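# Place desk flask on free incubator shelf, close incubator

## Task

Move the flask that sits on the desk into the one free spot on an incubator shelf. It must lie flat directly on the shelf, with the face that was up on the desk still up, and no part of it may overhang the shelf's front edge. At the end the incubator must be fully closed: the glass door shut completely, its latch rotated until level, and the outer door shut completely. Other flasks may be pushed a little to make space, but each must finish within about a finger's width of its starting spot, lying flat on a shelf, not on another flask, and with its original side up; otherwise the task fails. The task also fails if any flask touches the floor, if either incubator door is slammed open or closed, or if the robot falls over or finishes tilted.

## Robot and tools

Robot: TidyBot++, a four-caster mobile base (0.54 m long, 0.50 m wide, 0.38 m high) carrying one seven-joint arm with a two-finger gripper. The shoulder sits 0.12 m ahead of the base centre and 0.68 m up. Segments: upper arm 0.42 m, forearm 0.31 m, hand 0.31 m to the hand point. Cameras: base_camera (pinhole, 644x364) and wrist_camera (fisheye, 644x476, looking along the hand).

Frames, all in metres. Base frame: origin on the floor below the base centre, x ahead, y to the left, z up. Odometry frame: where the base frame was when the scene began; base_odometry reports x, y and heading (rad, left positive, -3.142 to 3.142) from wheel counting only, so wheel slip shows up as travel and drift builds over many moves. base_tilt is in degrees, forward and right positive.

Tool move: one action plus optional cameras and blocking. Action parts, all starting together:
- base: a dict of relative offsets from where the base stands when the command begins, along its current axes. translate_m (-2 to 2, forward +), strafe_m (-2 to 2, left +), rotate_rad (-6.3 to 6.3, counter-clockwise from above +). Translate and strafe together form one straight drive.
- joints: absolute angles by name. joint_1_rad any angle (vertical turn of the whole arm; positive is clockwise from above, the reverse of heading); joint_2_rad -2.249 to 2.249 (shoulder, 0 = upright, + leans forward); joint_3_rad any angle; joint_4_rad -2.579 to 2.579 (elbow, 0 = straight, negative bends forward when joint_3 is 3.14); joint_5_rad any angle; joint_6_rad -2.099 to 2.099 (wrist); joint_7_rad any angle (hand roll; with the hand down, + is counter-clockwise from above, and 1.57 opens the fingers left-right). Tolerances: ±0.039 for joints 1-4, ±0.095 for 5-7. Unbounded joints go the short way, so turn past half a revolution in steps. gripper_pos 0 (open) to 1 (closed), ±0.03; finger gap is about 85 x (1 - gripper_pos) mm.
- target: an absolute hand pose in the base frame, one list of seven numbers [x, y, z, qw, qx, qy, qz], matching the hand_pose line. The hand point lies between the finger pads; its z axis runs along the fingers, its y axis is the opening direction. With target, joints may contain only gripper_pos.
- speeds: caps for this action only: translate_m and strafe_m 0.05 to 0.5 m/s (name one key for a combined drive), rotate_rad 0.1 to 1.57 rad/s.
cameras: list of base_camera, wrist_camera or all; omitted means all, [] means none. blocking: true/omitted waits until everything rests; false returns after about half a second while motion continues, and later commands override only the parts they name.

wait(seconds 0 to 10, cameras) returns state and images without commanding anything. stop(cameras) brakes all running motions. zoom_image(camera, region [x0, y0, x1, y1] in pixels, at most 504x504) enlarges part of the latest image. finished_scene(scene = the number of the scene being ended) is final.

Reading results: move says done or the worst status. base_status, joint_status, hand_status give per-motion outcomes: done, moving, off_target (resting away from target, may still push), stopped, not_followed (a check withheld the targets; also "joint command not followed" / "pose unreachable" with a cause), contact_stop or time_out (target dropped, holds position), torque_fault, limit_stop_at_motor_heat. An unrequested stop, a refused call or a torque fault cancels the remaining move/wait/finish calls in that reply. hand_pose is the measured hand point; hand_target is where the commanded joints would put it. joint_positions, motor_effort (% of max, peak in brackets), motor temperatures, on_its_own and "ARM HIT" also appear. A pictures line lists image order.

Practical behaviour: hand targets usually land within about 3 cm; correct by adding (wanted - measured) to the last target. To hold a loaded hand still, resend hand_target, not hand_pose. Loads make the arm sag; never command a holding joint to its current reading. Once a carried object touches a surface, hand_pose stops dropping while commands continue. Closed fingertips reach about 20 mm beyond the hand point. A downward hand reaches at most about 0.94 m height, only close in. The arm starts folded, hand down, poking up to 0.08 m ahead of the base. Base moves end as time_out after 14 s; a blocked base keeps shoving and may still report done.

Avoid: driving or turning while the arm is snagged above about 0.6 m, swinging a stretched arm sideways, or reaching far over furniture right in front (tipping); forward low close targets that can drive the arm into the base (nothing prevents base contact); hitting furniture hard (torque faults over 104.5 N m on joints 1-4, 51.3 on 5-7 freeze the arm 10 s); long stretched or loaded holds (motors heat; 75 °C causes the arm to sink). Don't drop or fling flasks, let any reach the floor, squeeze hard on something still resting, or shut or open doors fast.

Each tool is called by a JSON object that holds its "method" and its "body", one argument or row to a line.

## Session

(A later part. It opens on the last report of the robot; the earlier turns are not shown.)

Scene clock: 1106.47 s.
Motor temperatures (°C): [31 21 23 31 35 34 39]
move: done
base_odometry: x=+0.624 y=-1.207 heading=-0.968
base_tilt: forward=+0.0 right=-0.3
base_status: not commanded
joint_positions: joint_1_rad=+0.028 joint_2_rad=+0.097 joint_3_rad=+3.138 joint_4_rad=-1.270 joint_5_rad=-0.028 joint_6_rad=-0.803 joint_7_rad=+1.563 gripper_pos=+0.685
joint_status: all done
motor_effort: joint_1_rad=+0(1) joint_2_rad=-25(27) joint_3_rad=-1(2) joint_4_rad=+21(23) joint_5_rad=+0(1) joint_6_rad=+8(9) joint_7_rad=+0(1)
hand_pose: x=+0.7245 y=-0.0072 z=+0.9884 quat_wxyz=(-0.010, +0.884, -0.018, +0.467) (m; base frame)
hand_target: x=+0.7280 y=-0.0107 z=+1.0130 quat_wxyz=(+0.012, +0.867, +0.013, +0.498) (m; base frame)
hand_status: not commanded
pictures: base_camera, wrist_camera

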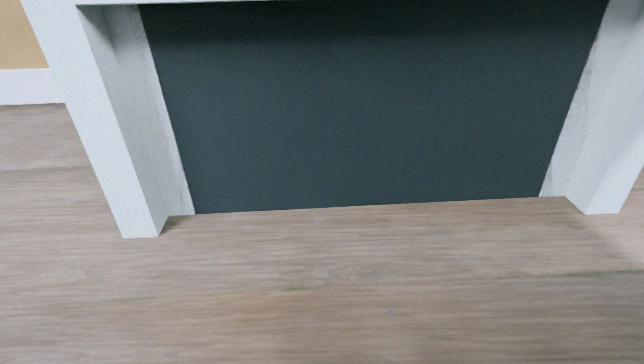

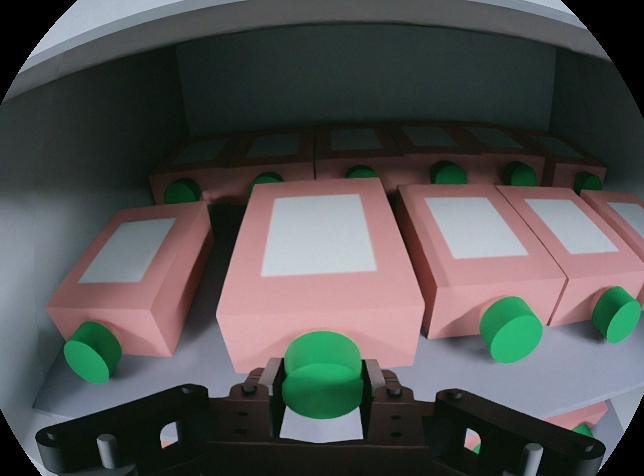

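{"method": "move", "body": {
  "base": {"translate_m": 0.02, "strafe_m": 0.003},
  "speeds": {"translate_m": 0.05}
}}

{"method": "move", "body": {
  "joints": {"joint_2_rad": 0.08, "joint_4_rad": -1.305, "joint_6_rad": -0.73}
}}

{"method": "zoom_image", "body": {
  "camera": "wrist_camera",
  "region": [180, 150, 580, 420]
}}

Scene clock: 1112.87 s.
Motor temperatures (°C): [31 21 23 31 35 34 39]
move: done
base_odometry: x=+0.638 y=-1.222 heading=-0.968
base_tilt: forward=+0.0 right=-0.3
base_status: done
joint_positions: joint_1_rad=+0.028 joint_2_rad=+0.096 joint_3_rad=+3.138 joint_4_rad=-1.271 joint_5_rad=-0.028 joint_6_rad=-0.802 joint_7_rad=+1.563 gripper_pos=+0.685
joint_status: not commanded
motor_effort: joint_1_rad=-1(2) joint_2_rad=-25(29) joint_3_rad=+0(2) joint_4_rad=+22(23) joint_5_rad=+0(1) joint_6_rad=+8(9) joint_7_rad=+1(1)
hand_pose: x=+0.7243 y=-0.0072 z=+0.9894 quat_wxyz=(-0.010, +0.884, -0.018, +0.468) (m; base frame)
hand_target: x=+0.7280 y=-0.0107 z=+1.0130 quat_wxyz=(+0.012, +0.867, +0.013, +0.498) (m; base frame)
hand_status: not commanded
pictures: base_camera, wrist_camera

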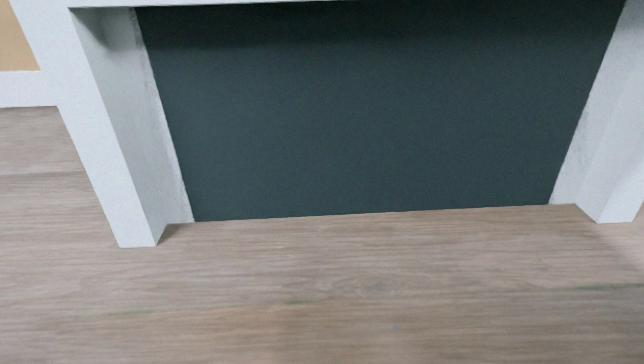

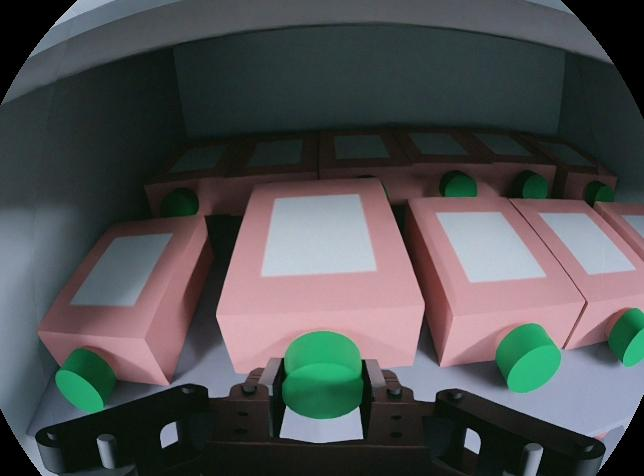

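Scene clock: 1113.53 s.
Motor temperatures (°C): [31 21 23 31 35 34 39]
move: done
base_odometry: x=+0.638 y=-1.222 heading=-0.968
base_tilt: forward=+0.0 right=-0.3
base_status: not commanded
joint_positions: joint_1_rad=+0.028 joint_2_rad=+0.096 joint_3_rad=+3.138 joint_4_rad=-1.303 joint_5_rad=-0.028 joint_6_rad=-0.782 joint_7_rad=+1.563 gripper_pos=+0.685
joint_status: all done
motor_effort: joint_1_rad=+0(1) joint_2_rad=-25(27) joint_3_rad=-1(1) joint_4_rad=+22(23) joint_5_rad=+0(1) joint_6_rad=+8(9) joint_7_rad=+1(1)
hand_pose: x=+0.7240 y=-0.0073 z=+0.9762 quat_wxyz=(-0.010, +0.887, -0.018, +0.462) (m; base frame)
hand_target: x=+0.7278 y=-0.0109 z=+0.9982 quat_wxyz=(+0.011, +0.871, +0.013, +0.491) (m; base frame)
hand_status: not commanded
pictures: base_camera, wrist_camera

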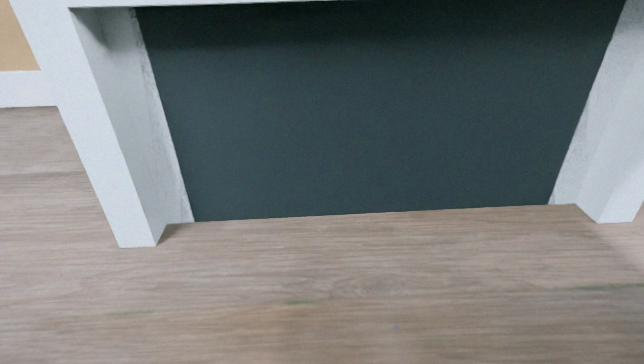

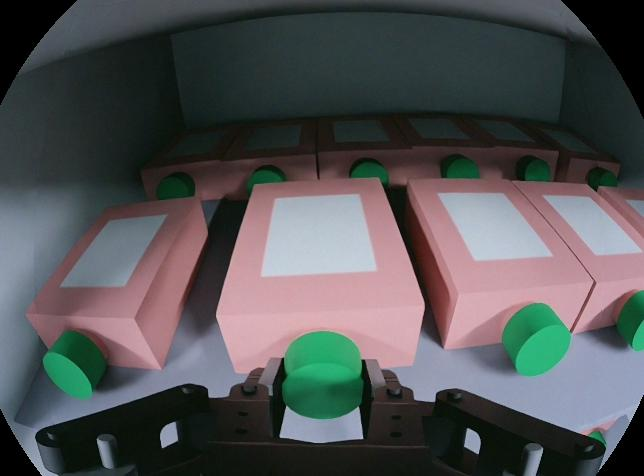

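Scaled by 1.260.

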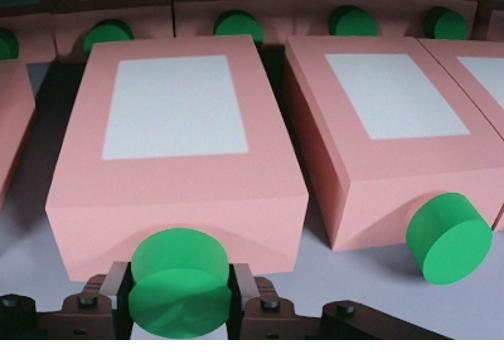

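{"method": "move", "body": {
  "joints": {"joint_2_rad": 0.08, "joint_4_rad": -1.325, "joint_6_rad": -0.71},
  "cameras": []
}}

{"method": "move", "body": {
  "joints": {"joint_2_rad": 0.08, "joint_4_rad": -1.34, "joint_6_rad": -0.695},
  "cameras": []
}}

{"method": "zoom_image", "body": {
  "camera": "wrist_camera",
  "region": [180, 150, 580, 420]
}}

Scene clock: 1122.30 s.
Motor temperatures (°C): [31 21 23 31 35 34 39]
move: done
base_odometry: x=+0.638 y=-1.222 heading=-0.968
base_tilt: forward=+0.1 right=-0.3
base_status: not commanded
joint_positions: joint_1_rad=+0.028 joint_2_rad=+0.096 joint_3_rad=+3.138 joint_4_rad=-1.322 joint_5_rad=-0.028 joint_6_rad=-0.761 joint_7_rad=+1.563 gripper_pos=+0.685
joint_status: all done
motor_effort: joint_1_rad=-1(1) joint_2_rad=-25(27) joint_3_rad=-2(2) joint_4_rad=+22(23) joint_5_rad=+0(1) joint_6_rad=+8(9) joint_7_rad=+0(1)
hand_pose: x=+0.7253 y=-0.0074 z=+0.9711 quat_wxyz=(-0.009, +0.886, -0.019, +0.463) (m; base frame)
hand_target: x=+0.7289 y=-0.0110 z=+0.9920 quat_wxyz=(+0.012, +0.871, +0.013, +0.491) (m; base frame)
hand_status: not commanded
pictures: none
No camera images: "cameras" was empty.

Scene clock: 1122.83 s.
Motor temperatures (°C): [31 21 23 31 35 34 39]
move: done
base_odometry: x=+0.638 y=-1.222 heading=-0.968
base_tilt: forward=+0.0 right=-0.4
base_status: not commanded
joint_positions: joint_1_rad=+0.028 joint_2_rad=+0.096 joint_3_rad=+3.138 joint_4_rad=-1.335 joint_5_rad=-0.028 joint_6_rad=-0.746 joint_7_rad=+1.563 gripper_pos=+0.685
joint_status: all done
motor_effort: joint_1_rad=+0(1) joint_2_rad=-25(27) joint_3_rad=-2(2) joint_4_rad=+22(22) joint_5_rad=+0(0) joint_6_rad=+8(9) joint_7_rad=+1(1)
hand_pose: x=+0.7263 y=-0.0075 z=+0.9674 quat_wxyz=(-0.009, +0.886, -0.019, +0.464) (m; base frame)
hand_target: x=+0.7297 y=-0.0111 z=+0.9874 quat_wxyz=(+0.012, +0.871, +0.013, +0.491) (m; base frame)
hand_status: not commanded
pictures: none
No camera images: "cameras" was empty.

Scaled by 1.260.

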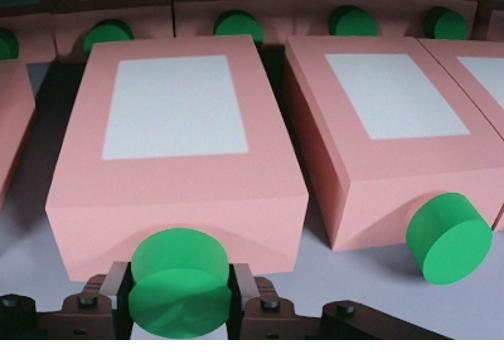

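{"method": "wait", "body": {
  "seconds": 0,
  "cameras": ["wrist_camera"]
}}

{"method": "zoom_image", "body": {
  "camera": "wrist_camera",
  "region": [180, 150, 580, 420]
}}

Scene clock: 1129.47 s.
Motor temperatures (°C): [31 21 23 31 35 34 39]
base_odometry: x=+0.638 y=-1.222 heading=-0.968
base_tilt: forward=+0.0 right=-0.3
base_status: not commanded
joint_positions: joint_1_rad=+0.028 joint_2_rad=+0.096 joint_3_rad=+3.138 joint_4_rad=-1.335 joint_5_rad=-0.028 joint_6_rad=-0.746 joint_7_rad=+1.563 gripper_pos=+0.685
joint_status: all done
motor_effort: joint_1_rad=+0(1) joint_2_rad=-25(27) joint_3_rad=-2(2) joint_4_rad=+21(22) joint_5_rad=+0(0) joint_6_rad=+8(9) joint_7_rad=+1(1)
hand_pose: x=+0.7263 y=-0.0075 z=+0.9674 quat_wxyz=(-0.009, +0.886, -0.019, +0.464) (m; base frame)
hand_target: x=+0.7297 y=-0.0111 z=+0.9874 quat_wxyz=(+0.012, +0.871, +0.013, +0.491) (m; base frame)
hand_status: not commanded
pictures: wrist_camera

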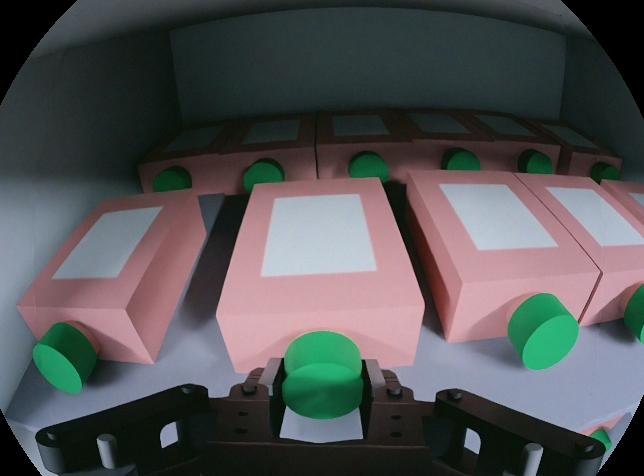

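Scaled by 1.260.

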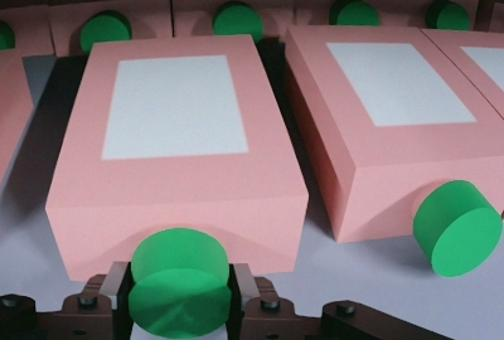

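{"method": "move", "body": {
  "joints": {"joint_2_rad": 0.08, "joint_4_rad": -1.355, "joint_6_rad": -0.68},
  "cameras": ["wrist_camera"]
}}

{"method": "zoom_image", "body": {
  "camera": "wrist_camera",
  "region": [180, 150, 580, 420]
}}

Scene clock: 1151.67 s.
Motor temperatures (°C): [31 21 23 31 35 34 39]
move: done
base_odometry: x=+0.638 y=-1.222 heading=-0.968
base_tilt: forward=+0.0 right=-0.4
base_status: not commanded
joint_positions: joint_1_rad=+0.028 joint_2_rad=+0.095 joint_3_rad=+3.138 joint_4_rad=-1.345 joint_5_rad=-0.028 joint_6_rad=-0.728 joint_7_rad=+1.563 gripper_pos=+0.685
joint_status: all done
motor_effort: joint_1_rad=+0(1) joint_2_rad=-25(25) joint_3_rad=-1(2) joint_4_rad=+21(22) joint_5_rad=+0(1) joint_6_rad=+8(8) joint_7_rad=+1(1)
hand_pose: x=+0.7280 y=-0.0077 z=+0.9672 quat_wxyz=(-0.009, +0.883, -0.019, +0.468) (m; base frame)
hand_target: x=+0.7303 y=-0.0112 z=+0.9827 quat_wxyz=(+0.012, +0.871, +0.013, +0.491) (m; base frame)
hand_status: not commanded
pictures: wrist_camera

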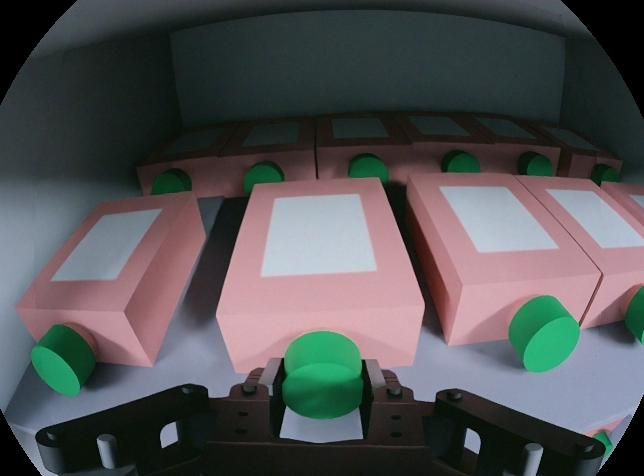

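Scaled by 1.260.

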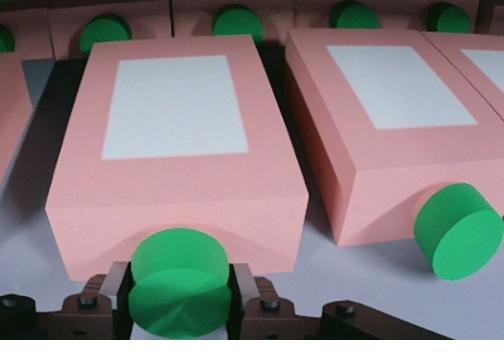

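{"method": "move", "body": {
  "joints": {"joint_2_rad": 0.08, "joint_4_rad": -1.37, "joint_6_rad": -0.69},
  "cameras": ["wrist_camera"]
}}

{"method": "zoom_image", "body": {
  "camera": "wrist_camera",
  "region": [180, 150, 580, 420]
}}

Scene clock: 1158.50 s.
Motor temperatures (°C): [31 22 23 31 35 34 39]
move: done
base_odometry: x=+0.638 y=-1.222 heading=-0.968
base_tilt: forward=+0.1 right=-0.3
base_status: not commanded
joint_positions: joint_1_rad=+0.028 joint_2_rad=+0.092 joint_3_rad=+3.138 joint_4_rad=-1.349 joint_5_rad=-0.028 joint_6_rad=-0.726 joint_7_rad=+1.564 gripper_pos=+0.685
joint_status: all done
motor_effort: joint_1_rad=+0(1) joint_2_rad=-23(25) joint_3_rad=-1(2) joint_4_rad=+20(22) joint_5_rad=+0(1) joint_6_rad=+6(8) joint_7_rad=+0(1)
hand_pose: x=+0.7270 y=-0.0077 z=+0.9668 quat_wxyz=(-0.009, +0.883, -0.018, +0.468) (m; base frame)
hand_target: x=+0.7268 y=-0.0111 z=+0.9714 quat_wxyz=(+0.011, +0.877, +0.013, +0.480) (m; base frame)
hand_status: not commanded
pictures: wrist_camera

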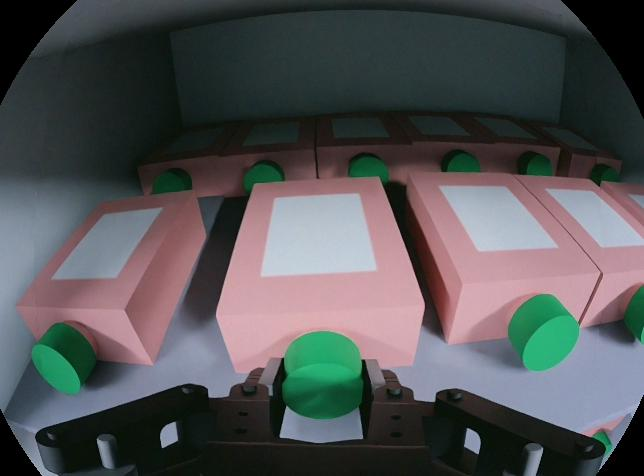

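Scaled by 1.260.

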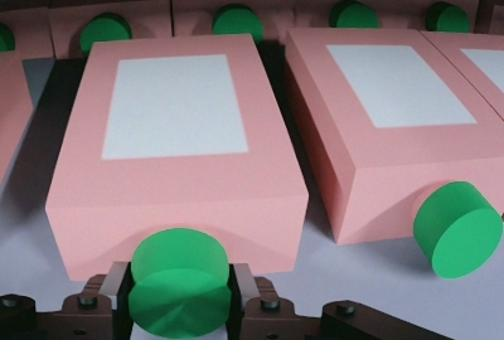

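{"method": "move", "body": {
  "joints": {"joint_2_rad": 0.08, "joint_4_rad": -1.36, "joint_6_rad": -0.69, "gripper_pos": 0.5},
  "cameras": ["wrist_camera"]
}}

{"method": "zoom_image", "body": {
  "camera": "wrist_camera",
  "region": [180, 150, 580, 420]
}}

Scene clock: 1164.93 s.
Motor temperatures (°C): [31 22 23 31 35 34 39]
move: done
base_odometry: x=+0.638 y=-1.222 heading=-0.968
base_tilt: forward=+0.1 right=-0.3
base_status: not commanded
joint_positions: joint_1_rad=+0.028 joint_2_rad=+0.092 joint_3_rad=+3.138 joint_4_rad=-1.350 joint_5_rad=-0.028 joint_6_rad=-0.726 joint_7_rad=+1.564 gripper_pos=+0.500
joint_status: all done
motor_effort: joint_1_rad=+1(1) joint_2_rad=-24(25) joint_3_rad=-1(2) joint_4_rad=+20(21) joint_5_rad=+0(1) joint_6_rad=+8(8) joint_7_rad=+0(1)
hand_pose: x=+0.7268 y=-0.0077 z=+0.9661 quat_wxyz=(-0.009, +0.884, -0.018, +0.468) (m; base frame)
hand_target: x=+0.7281 y=-0.0111 z=+0.9772 quat_wxyz=(+0.011, +0.875, +0.013, +0.484) (m; base frame)
hand_status: not commanded
pictures: wrist_camera

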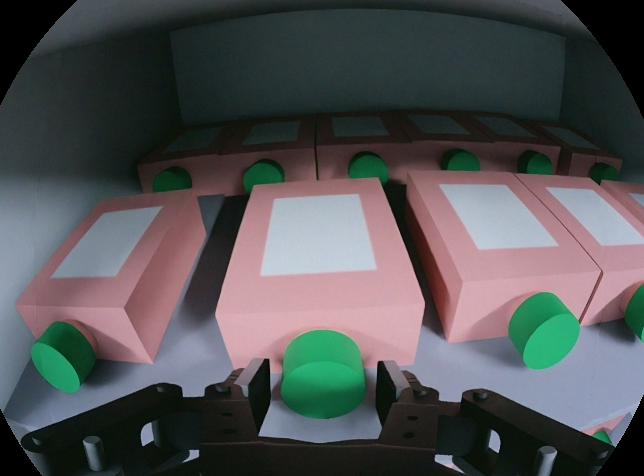

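Scaled by 1.260.

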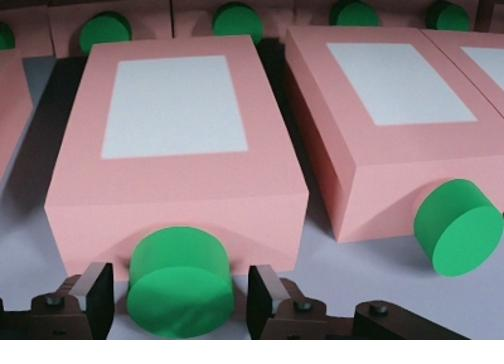

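{"method": "move", "body": {
  "base": {"translate_m": -0.1},
  "speeds": {"translate_m": 0.06},
  "cameras": ["wrist_camera"]
}}

{"method": "zoom_image", "body": {
  "camera": "wrist_camera",
  "region": [180, 150, 580, 420]
}}

Scene clock: 1175.50 s.
Motor temperatures (°C): [31 22 23 31 35 34 39]
move: done
base_odometry: x=+0.581 y=-1.139 heading=-0.968
base_tilt: forward=+0.1 right=-0.3
base_status: done
joint_positions: joint_1_rad=+0.028 joint_2_rad=+0.089 joint_3_rad=+3.138 joint_4_rad=-1.351 joint_5_rad=-0.028 joint_6_rad=-0.725 joint_7_rad=+1.564 gripper_pos=+0.500
joint_status: not commanded
motor_effort: joint_1_rad=+0(2) joint_2_rad=-24(27) joint_3_rad=-1(2) joint_4_rad=+21(22) joint_5_rad=+0(1) joint_6_rad=+7(8) joint_7_rad=+1(1)
hand_pose: x=+0.7261 y=-0.0077 z=+0.9676 quat_wxyz=(-0.009, +0.883, -0.018, +0.469) (m; base frame)
hand_target: x=+0.7281 y=-0.0111 z=+0.9772 quat_wxyz=(+0.011, +0.875, +0.013, +0.484) (m; base frame)
hand_status: not commanded
pictures: wrist_camera

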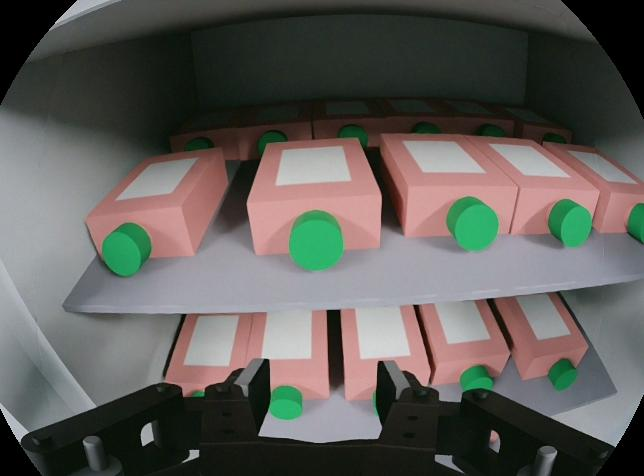

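Scaled by 1.260.

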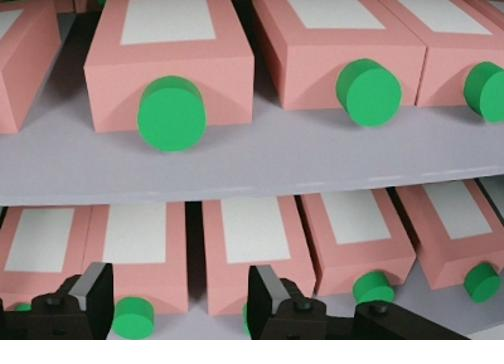

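{"method": "move", "body": {
  "base": {"translate_m": -0.45},
  "speeds": {"translate_m": 0.25},
  "cameras": ["wrist_camera"]
}}

{"method": "move", "body": {
  "joints": {"joint_2_rad": -0.6, "joint_4_rad": -1.75, "joint_6_rad": -0.6}
}}

Scene clock: 1190.53 s.
Motor temperatures (°C): [31 22 23 31 35 34 39]
move: done
base_odometry: x=+0.326 y=-0.768 heading=-0.968
base_tilt: forward=+0.0 right=-0.3
base_status: done
joint_positions: joint_1_rad=+0.028 joint_2_rad=+0.085 joint_3_rad=+3.138 joint_4_rad=-1.351 joint_5_rad=-0.028 joint_6_rad=-0.725 joint_7_rad=+1.564 gripper_pos=+0.500
joint_status: not commanded
motor_effort: joint_1_rad=-1(1) joint_2_rad=-24(28) joint_3_rad=+0(2) joint_4_rad=+21(22) joint_5_rad=+0(1) joint_6_rad=+8(8) joint_7_rad=+1(1)
hand_pose: x=+0.7247 y=-0.0076 z=+0.9701 quat_wxyz=(-0.009, +0.882, -0.018, +0.471) (m; base frame)
hand_target: x=+0.7281 y=-0.0111 z=+0.9772 quat_wxyz=(+0.011, +0.875, +0.013, +0.484) (m; base frame)
hand_status: not commanded
pictures: wrist_camera

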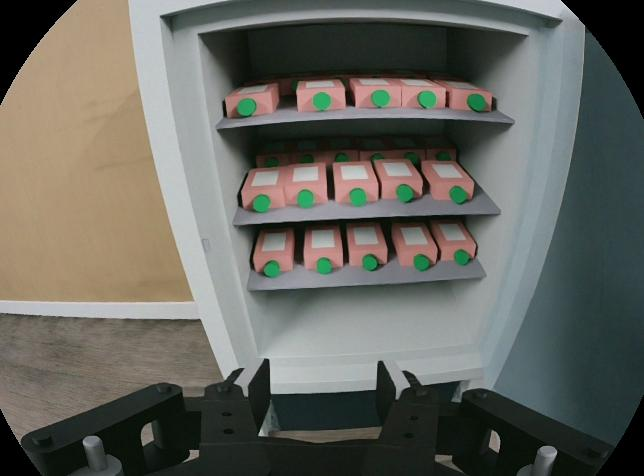

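Scene clock: 1192.47 s.
Motor temperatures (°C): [31 22 23 31 35 34 39]
move: done
base_odometry: x=+0.326 y=-0.768 heading=-0.968
base_tilt: forward=+0.0 right=-0.3
base_status: not commanded
joint_positions: joint_1_rad=+0.028 joint_2_rad=-0.590 joint_3_rad=+3.138 joint_4_rad=-1.736 joint_5_rad=-0.028 joint_6_rad=-0.651 joint_7_rad=+1.564 gripper_pos=+0.500
joint_status: all done
motor_effort: joint_1_rad=+0(1) joint_2_rad=+1(26) joint_3_rad=-1(2) joint_4_rad=+20(22) joint_5_rad=+0(1) joint_6_rad=+9(9) joint_7_rad=+1(1)
hand_pose: x=+0.4745 y=-0.0013 z=+1.0913 quat_wxyz=(-0.007, +0.782, -0.015, +0.623) (m; base frame)
hand_target: x=+0.4747 y=-0.0042 z=+1.1021 quat_wxyz=(+0.019, +0.767, +0.012, +0.641) (m; base frame)
hand_status: not commanded
pictures: base_camera, wrist_camera

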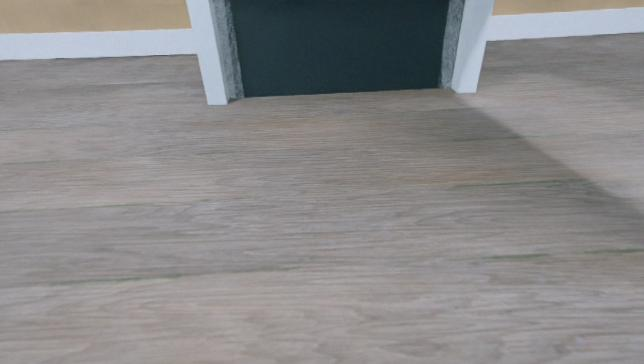

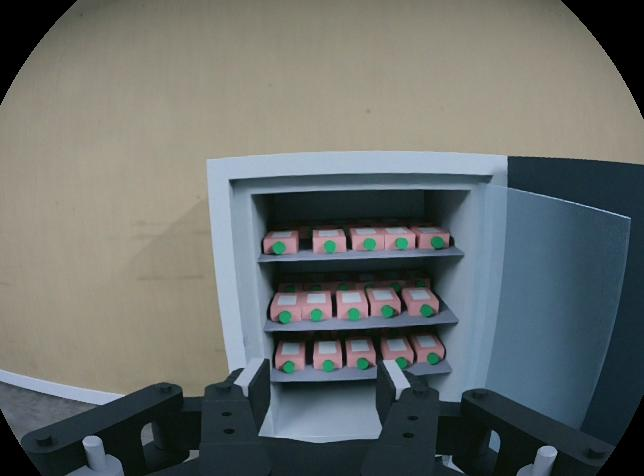

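{"method": "move", "body": {
  "joints": {"joint_1_rad": 0.6, "gripper_pos": 1.0},
  "cameras": ["wrist_camera"]
}}

Scene clock: 1225.93 s.
Motor temperatures (°C): [31 21 23 31 35 34 39]
move: done
base_odometry: x=+0.326 y=-0.768 heading=-0.968
base_tilt: forward=+0.0 right=-0.3
base_status: not commanded
joint_positions: joint_1_rad=+0.585 joint_2_rad=-0.590 joint_3_rad=+3.138 joint_4_rad=-1.737 joint_5_rad=-0.028 joint_6_rad=-0.650 joint_7_rad=+1.564 gripper_pos=+0.999
joint_status: all done
motor_effort: joint_1_rad=-1(2) joint_2_rad=+1(1) joint_3_rad=+0(1) joint_4_rad=+21(21) joint_5_rad=+0(1) joint_6_rad=+9(9) joint_7_rad=+0(1)
hand_pose: x=+0.4202 y=-0.1892 z=+1.0912 quat_wxyz=(+0.165, +0.748, -0.229, +0.601) (m; base frame)
hand_target: x=+0.4162 y=-0.1954 z=+1.1021 quat_wxyz=(+0.198, +0.740, -0.204, +0.610) (m; base frame)
hand_status: not commanded
pictures: wrist_camera

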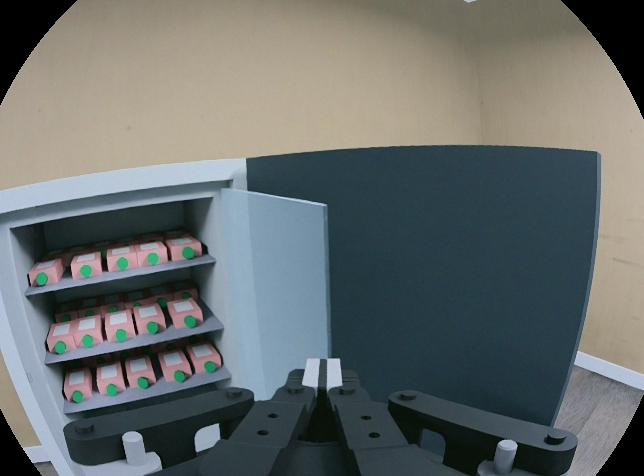

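{"method": "move", "body": {
  "base": {"translate_m": -0.25, "strafe_m": -0.42},
  "joints": {"joint_1_rad": 0.02}
}}

Scene clock: 1304.50 s.
Motor temperatures (°C): [31 21 23 31 35 34 39]
move: done
base_odometry: x=-0.162 y=-0.801 heading=-0.968
base_tilt: forward=+0.1 right=-0.3
base_status: done
joint_positions: joint_1_rad=+0.035 joint_2_rad=-0.593 joint_3_rad=+3.139 joint_4_rad=-1.738 joint_5_rad=-0.028 joint_6_rad=-0.649 joint_7_rad=+1.564 gripper_pos=+0.999
joint_status: all done
motor_effort: joint_1_rad=-1(2) joint_2_rad=+1(2) joint_3_rad=+0(3) joint_4_rad=+20(21) joint_5_rad=+1(1) joint_6_rad=+9(9) joint_7_rad=+0(1)
hand_pose: x=+0.4739 y=-0.0043 z=+1.0916 quat_wxyz=(-0.005, +0.781, -0.018, +0.624) (m; base frame)
hand_target: x=+0.4747 y=-0.0006 z=+1.1021 quat_wxyz=(+0.016, +0.767, +0.016, +0.641) (m; base frame)
hand_status: not commanded
pictures: base_camera, wrist_camera

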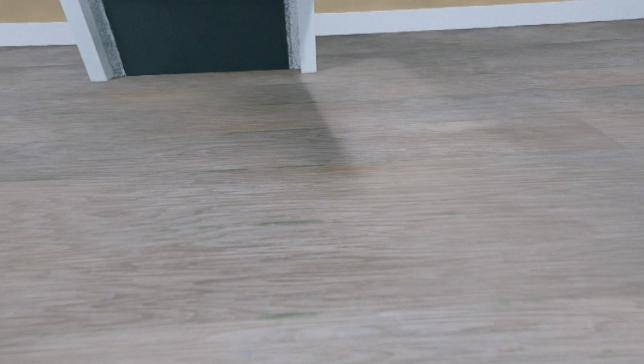

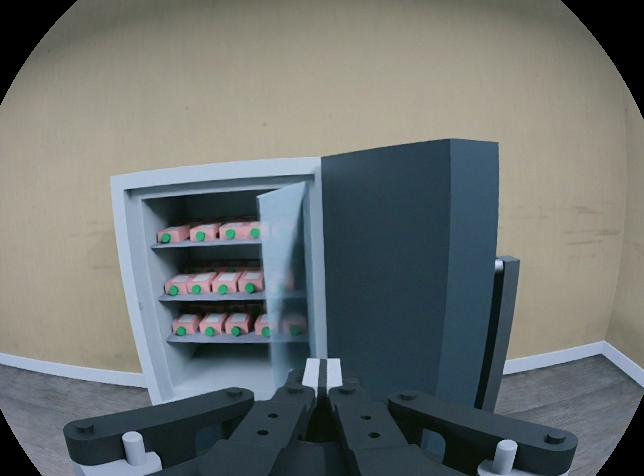

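{"method": "move", "body": {
  "base": {"translate_m": 0.2, "strafe_m": -0.07},
  "joints": {"joint_2_rad": -0.46, "joint_4_rad": -2.05, "joint_6_rad": -0.11},
  "speeds": {"translate_m": 0.15}
}}

Scene clock: 1361.40 s.
Motor temperatures (°C): [31 21 23 31 35 34 39]
move: done
base_odometry: x=-0.106 y=-1.005 heading=-0.968
base_tilt: forward=+0.1 right=-0.3
base_status: done
joint_positions: joint_1_rad=+0.030 joint_2_rad=-0.464 joint_3_rad=+3.138 joint_4_rad=-2.043 joint_5_rad=-0.028 joint_6_rad=-0.160 joint_7_rad=+1.564 gripper_pos=+0.999
joint_status: all done
motor_effort: joint_1_rad=+0(2) joint_2_rad=-5(7) joint_3_rad=+0(4) joint_4_rad=+22(24) joint_5_rad=+0(1) joint_6_rad=+9(10) joint_7_rad=+1(1)
hand_pose: x=+0.5519 y=-0.0084 z=+1.0031 quat_wxyz=(-0.003, +0.764, -0.021, +0.645) (m; base frame)
hand_target: x=+0.5552 y=-0.0060 z=+1.0127 quat_wxyz=(+0.019, +0.751, +0.010, +0.660) (m; base frame)
hand_status: not commanded
pictures: base_camera, wrist_camera

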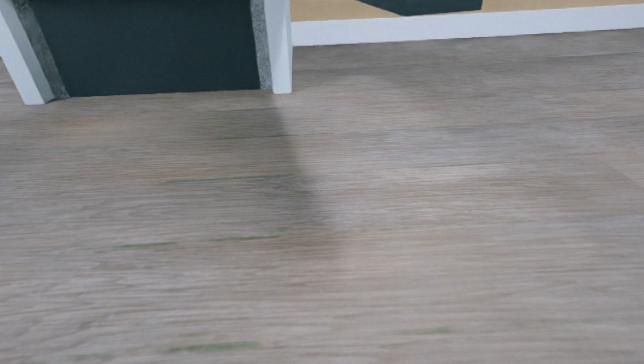

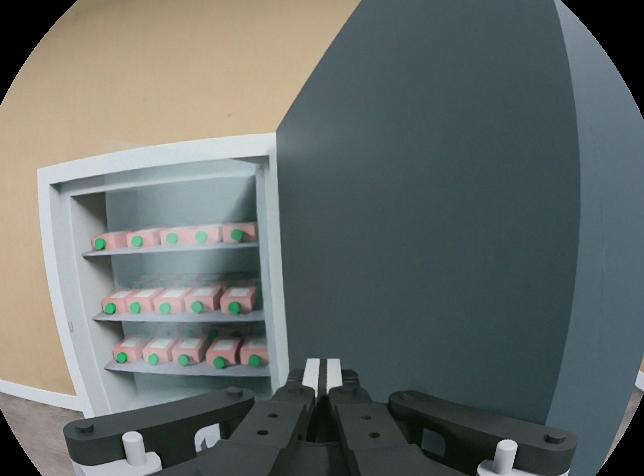

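{"method": "zoom_image", "body": {
  "camera": "wrist_camera",
  "region": [30, 120, 330, 440]
}}

Scaled by 1.575.

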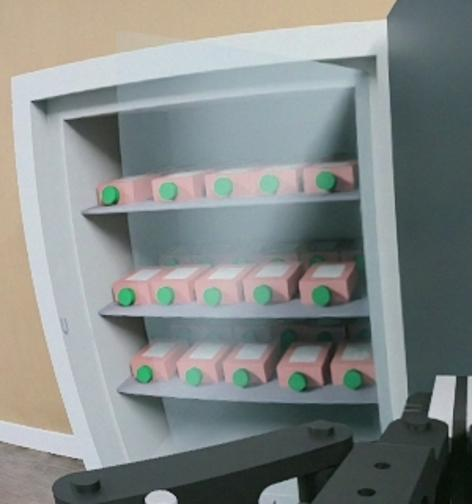

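{"method": "move", "body": {
  "base": {"strafe_m": 0.045}
}}

Scene clock: 1388.37 s.
Motor temperatures (°C): [31 21 23 31 35 34 39]
move: done
base_odometry: x=-0.069 y=-0.980 heading=-0.968
base_tilt: forward=+0.0 right=-0.3
base_status: done
joint_positions: joint_1_rad=+0.029 joint_2_rad=-0.464 joint_3_rad=+3.137 joint_4_rad=-2.043 joint_5_rad=-0.028 joint_6_rad=-0.159 joint_7_rad=+1.564 gripper_pos=+0.999
joint_status: not commanded
motor_effort: joint_1_rad=-1(1) joint_2_rad=-5(6) joint_3_rad=+0(2) joint_4_rad=+22(23) joint_5_rad=+0(1) joint_6_rad=+9(9) joint_7_rad=+0(1)
hand_pose: x=+0.5520 y=-0.0077 z=+1.0034 quat_wxyz=(-0.004, +0.764, -0.021, +0.645) (m; base frame)
hand_target: x=+0.5552 y=-0.0060 z=+1.0127 quat_wxyz=(+0.019, +0.751, +0.010, +0.660) (m; base frame)
hand_status: not commanded
pictures: base_camera, wrist_camera

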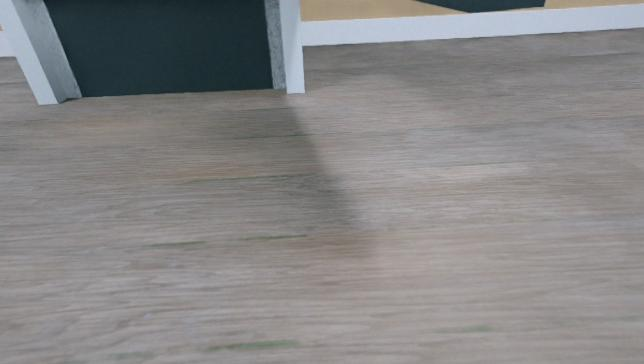

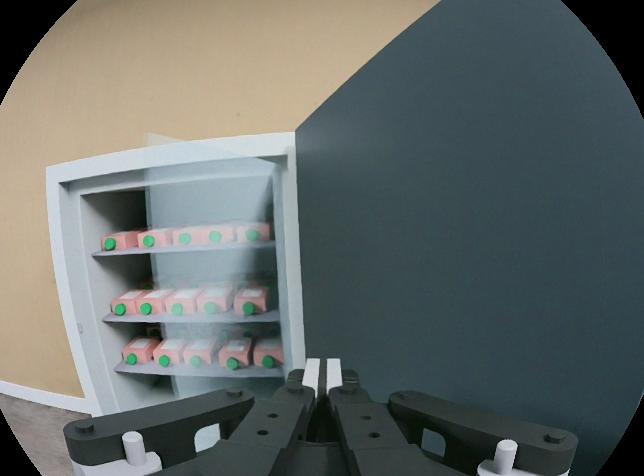

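{"method": "move", "body": {
  "joints": {"joint_2_rad": 0.01, "joint_4_rad": -1.685, "joint_6_rad": 0.03}
}}

Scene clock: 1395.60 s.
Motor temperatures (°C): [31 21 23 31 35 34 39]
move: done
base_odometry: x=-0.069 y=-0.980 heading=-0.968
base_tilt: forward=+0.1 right=-0.4
base_status: not commanded
joint_positions: joint_1_rad=+0.029 joint_2_rad=+0.011 joint_3_rad=+3.137 joint_4_rad=-1.706 joint_5_rad=-0.028 joint_6_rad=-0.022 joint_7_rad=+1.564 gripper_pos=+0.999
joint_status: all done
motor_effort: joint_1_rad=+0(2) joint_2_rad=-22(24) joint_3_rad=-1(1) joint_4_rad=+21(23) joint_5_rad=+0(1) joint_6_rad=+9(10) joint_7_rad=+1(1)
hand_pose: x=+0.7412 y=-0.0141 z=+1.0053 quat_wxyz=(-0.003, +0.763, -0.022, +0.646) (m; base frame)
hand_target: x=+0.7450 y=-0.0109 z=+1.0343 quat_wxyz=(+0.021, +0.740, +0.008, +0.673) (m; base frame)
hand_status: not commanded
pictures: base_camera, wrist_camera

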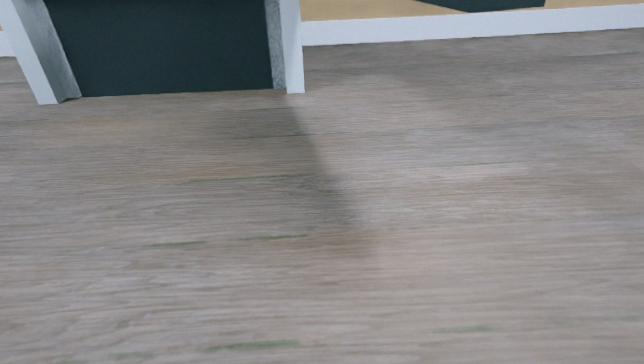

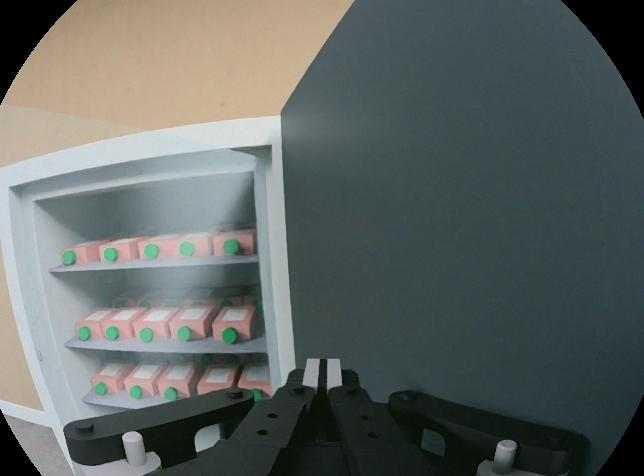

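{"method": "move", "body": {
  "base": {"strafe_m": 0.2, "translate_m": 0.03},
  "speeds": {"strafe_m": 0.08}
}}

Scene clock: 1406.37 s.
Motor temperatures (°C): [31 21 23 31 35 34 39]
move: done
base_odometry: x=+0.113 y=-0.891 heading=-0.968
base_tilt: forward=+0.0 right=-0.3
base_status: done
joint_positions: joint_1_rad=+0.024 joint_2_rad=+0.011 joint_3_rad=+3.139 joint_4_rad=-1.704 joint_5_rad=-0.028 joint_6_rad=-0.019 joint_7_rad=+1.564 gripper_pos=+0.999
joint_status: not commanded
motor_effort: joint_1_rad=-1(4) joint_2_rad=-22(24) joint_3_rad=+0(5) joint_4_rad=+22(23) joint_5_rad=+0(1) joint_6_rad=+9(9) joint_7_rad=+1(1)
hand_pose: x=+0.7416 y=-0.0123 z=+1.0072 quat_wxyz=(-0.004, +0.762, -0.021, +0.647) (m; base frame)
hand_target: x=+0.7450 y=-0.0109 z=+1.0343 quat_wxyz=(+0.021, +0.740, +0.008, +0.673) (m; base frame)
hand_status: not commanded
pictures: base_camera, wrist_camera

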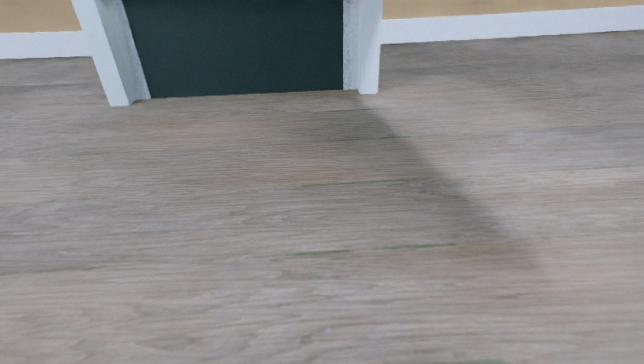

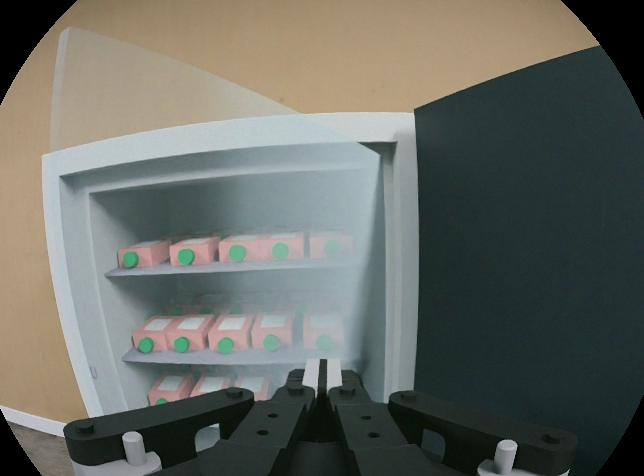

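{"method": "move", "body": {
  "base": {"strafe_m": 0.2, "translate_m": 0.05},
  "speeds": {"strafe_m": 0.08},
  "cameras": ["wrist_camera"]
}}

Scene clock: 1421.77 s.
Motor temperatures (°C): [31 21 23 31 35 34 39]
move: done
base_odometry: x=+0.306 y=-0.819 heading=-0.968
base_tilt: forward=+0.0 right=-0.4
base_status: done
joint_positions: joint_1_rad=+0.023 joint_2_rad=+0.011 joint_3_rad=+3.140 joint_4_rad=-1.703 joint_5_rad=-0.028 joint_6_rad=-0.019 joint_7_rad=+1.564 gripper_pos=+0.999
joint_status: not commanded
motor_effort: joint_1_rad=-1(3) joint_2_rad=-22(23) joint_3_rad=-1(4) joint_4_rad=+22(23) joint_5_rad=+0(1) joint_6_rad=+9(9) joint_7_rad=+1(1)
hand_pose: x=+0.7417 y=-0.0118 z=+1.0076 quat_wxyz=(-0.004, +0.762, -0.021, +0.648) (m; base frame)
hand_target: x=+0.7450 y=-0.0109 z=+1.0343 quat_wxyz=(+0.021, +0.740, +0.008, +0.673) (m; base frame)
hand_status: not commanded
pictures: wrist_camera

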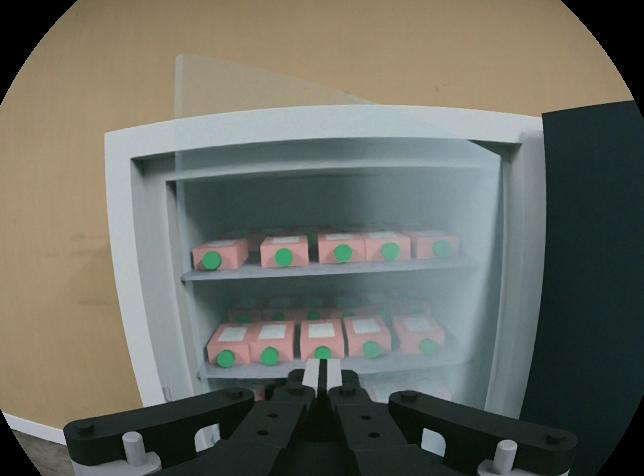

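{"method": "move", "body": {
  "base": {"strafe_m": 0.1},
  "speeds": {"strafe_m": 0.08},
  "cameras": []
}}

{"method": "move", "body": {
  "base": {"translate_m": 0.2},
  "speeds": {"translate_m": 0.06},
  "cameras": ["wrist_camera"]
}}

Scene clock: 1437.90 s.
Motor temperatures (°C): [31 21 23 31 35 34 39]
move: done
base_odometry: x=+0.389 y=-0.762 heading=-0.968
base_tilt: forward=+0.1 right=-0.3
base_status: done
joint_positions: joint_1_rad=+0.022 joint_2_rad=+0.011 joint_3_rad=+3.141 joint_4_rad=-1.703 joint_5_rad=-0.028 joint_6_rad=-0.019 joint_7_rad=+1.564 gripper_pos=+0.999
joint_status: not commanded
motor_effort: joint_1_rad=-1(4) joint_2_rad=-22(23) joint_3_rad=-1(5) joint_4_rad=+22(23) joint_5_rad=+0(1) joint_6_rad=+9(9) joint_7_rad=+1(1)
hand_pose: x=+0.7418 y=-0.0116 z=+1.0077 quat_wxyz=(-0.004, +0.762, -0.021, +0.648) (m; base frame)
hand_target: x=+0.7450 y=-0.0109 z=+1.0343 quat_wxyz=(+0.021, +0.740, +0.008, +0.673) (m; base frame)
hand_status: not commanded
pictures: none
No camera images: "cameras" was empty.

Scene clock: 1441.73 s.
Motor temperatures (°C): [31 21 23 31 35 34 39]
move: done
base_odometry: x=+0.502 y=-0.927 heading=-0.968
base_tilt: forward=+0.1 right=-0.3
base_status: done
joint_positions: joint_1_rad=-0.069 joint_2_rad=+0.008 joint_3_rad=+3.049 joint_4_rad=-1.703 joint_5_rad=-0.028 joint_6_rad=-0.018 joint_7_rad=+1.564 gripper_pos=+0.999
joint_status: not commanded
motor_effort: joint_1_rad=+16(19) joint_2_rad=-20(24) joint_3_rad=+15(20) joint_4_rad=+25(27) joint_5_rad=+0(1) joint_6_rad=+12(13) joint_7_rad=+0(1)
hand_pose: x=+0.7317 y=+0.1013 z=+1.0098 quat_wxyz=(-0.064, +0.759, +0.048, +0.646) (m; base frame)
hand_target: x=+0.7450 y=-0.0109 z=+1.0343 quat_wxyz=(+0.021, +0.740, +0.008, +0.673) (m; base frame)
hand_status: not commanded
pictures: wrist_camera

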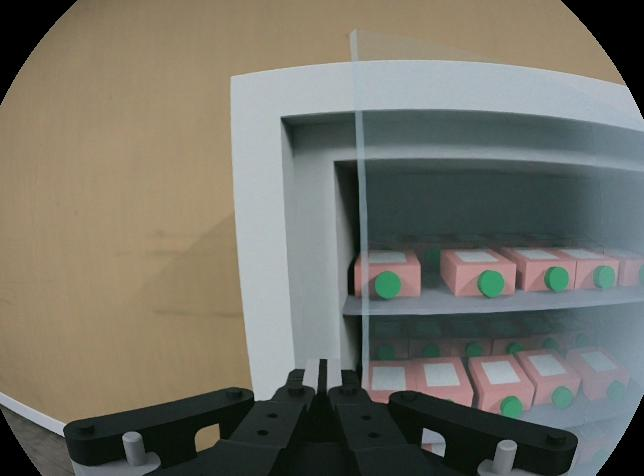

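{"method": "move", "body": {
  "base": {"translate_m": -0.15},
  "speeds": {"translate_m": 0.08},
  "cameras": ["wrist_camera"]
}}

Scene clock: 1448.60 s.
Motor temperatures (°C): [31 21 23 31 35 34 39]
move: done
base_odometry: x=+0.417 y=-0.803 heading=-0.967
base_tilt: forward=+0.0 right=-0.3
base_status: done
joint_positions: joint_1_rad=+0.009 joint_2_rad=+0.011 joint_3_rad=+3.125 joint_4_rad=-1.701 joint_5_rad=-0.028 joint_6_rad=-0.015 joint_7_rad=+1.564 gripper_pos=+0.999
joint_status: not commanded
motor_effort: joint_1_rad=+0(16) joint_2_rad=-22(25) joint_3_rad=-1(16) joint_4_rad=+22(25) joint_5_rad=+0(1) joint_6_rad=+9(12) joint_7_rad=+0(1)
hand_pose: x=+0.7420 y=+0.0062 z=+1.0101 quat_wxyz=(-0.014, +0.760, -0.010, +0.650) (m; base frame)
hand_target: x=+0.7450 y=-0.0109 z=+1.0343 quat_wxyz=(+0.021, +0.740, +0.008, +0.673) (m; base frame)
hand_status: not commanded
pictures: wrist_camera

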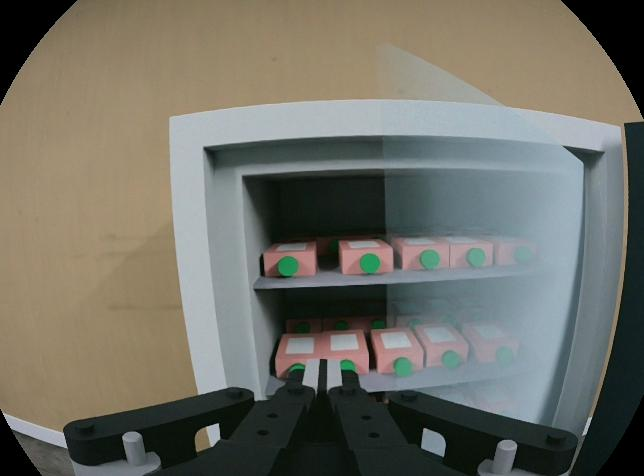

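{"method": "move", "body": {
  "base": {"translate_m": -0.12},
  "speeds": {"translate_m": 0.1},
  "cameras": []
}}

{"method": "move", "body": {
  "base": {"strafe_m": -0.13},
  "cameras": ["wrist_camera"]
}}

Scene clock: 1463.10 s.
Motor temperatures (°C): [31 21 23 31 35 34 39]
move: done
base_odometry: x=+0.349 y=-0.704 heading=-0.966
base_tilt: forward=+0.0 right=-0.4
base_status: done
joint_positions: joint_1_rad=+0.009 joint_2_rad=+0.013 joint_3_rad=+3.125 joint_4_rad=-1.700 joint_5_rad=-0.028 joint_6_rad=-0.015 joint_7_rad=+1.564 gripper_pos=+0.999
joint_status: not commanded
motor_effort: joint_1_rad=-1(1) joint_2_rad=-22(25) joint_3_rad=-1(2) joint_4_rad=+22(23) joint_5_rad=+1(1) joint_6_rad=+9(9) joint_7_rad=+0(1)
hand_pose: x=+0.7429 y=+0.0062 z=+1.0089 quat_wxyz=(-0.014, +0.761, -0.010, +0.649) (m; base frame)
hand_target: x=+0.7450 y=-0.0109 z=+1.0343 quat_wxyz=(+0.021, +0.740, +0.008, +0.673) (m; base frame)
hand_status: not commanded
pictures: none
No camera images: "cameras" was empty.

Scene clock: 1464.40 s.
Motor temperatures (°C): [31 21 23 31 35 34 39]
move: done
base_odometry: x=+0.242 y=-0.778 heading=-0.967
base_tilt: forward=+0.0 right=-0.3
base_status: done
joint_positions: joint_1_rad=+0.020 joint_2_rad=+0.013 joint_3_rad=+3.138 joint_4_rad=-1.700 joint_5_rad=-0.028 joint_6_rad=-0.015 joint_7_rad=+1.564 gripper_pos=+0.999
joint_status: not commanded
motor_effort: joint_1_rad=+0(4) joint_2_rad=-22(23) joint_3_rad=-1(4) joint_4_rad=+22(23) joint_5_rad=+0(1) joint_6_rad=+9(9) joint_7_rad=+0(1)
hand_pose: x=+0.7430 y=-0.0088 z=+1.0091 quat_wxyz=(-0.006, +0.760, -0.019, +0.649) (m; base frame)
hand_target: x=+0.7450 y=-0.0109 z=+1.0343 quat_wxyz=(+0.021, +0.740, +0.008, +0.673) (m; base frame)
hand_status: not commanded
pictures: wrist_camera

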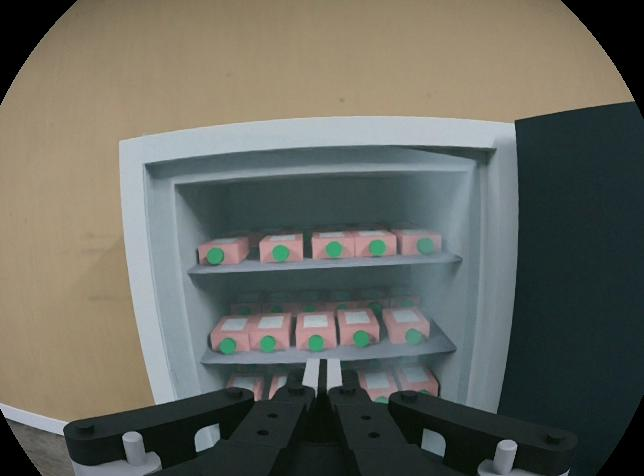

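{"method": "zoom_image", "body": {
  "camera": "wrist_camera",
  "region": [100, 90, 540, 400]
}}

Scaled by 1.145.

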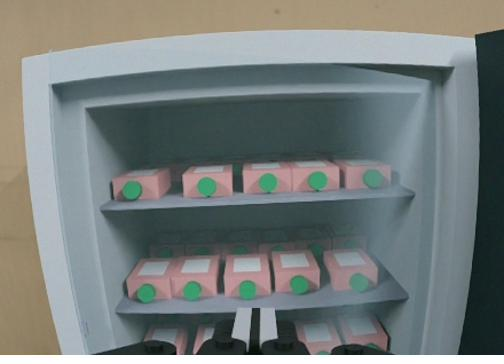

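{"method": "move", "body": {
  "base": {"translate_m": 0.3, "strafe_m": 0.04},
  "speeds": {"translate_m": 0.08},
  "cameras": ["wrist_camera"]
}}

Scene clock: 1480.43 s.
Motor temperatures (°C): [31 21 23 31 35 34 39]
move: done
base_odometry: x=+0.445 y=-1.002 heading=-0.967
base_tilt: forward=+0.0 right=-0.4
base_status: done
joint_positions: joint_1_rad=+0.021 joint_2_rad=+0.015 joint_3_rad=+3.138 joint_4_rad=-1.700 joint_5_rad=-0.028 joint_6_rad=-0.014 joint_7_rad=+1.564 gripper_pos=+0.999
joint_status: not commanded
motor_effort: joint_1_rad=-1(4) joint_2_rad=-23(25) joint_3_rad=-1(5) joint_4_rad=+22(24) joint_5_rad=+1(1) joint_6_rad=+9(10) joint_7_rad=+0(1)
hand_pose: x=+0.7438 y=-0.0095 z=+1.0083 quat_wxyz=(-0.006, +0.761, -0.019, +0.649) (m; base frame)
hand_target: x=+0.7450 y=-0.0109 z=+1.0343 quat_wxyz=(+0.021, +0.740, +0.008, +0.673) (m; base frame)
hand_status: not commanded
pictures: wrist_camera

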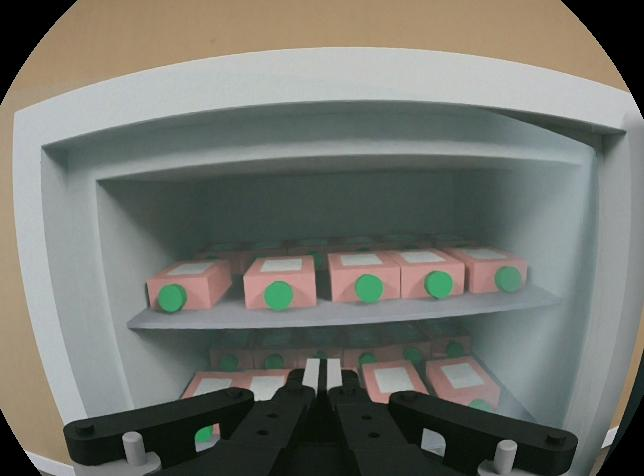

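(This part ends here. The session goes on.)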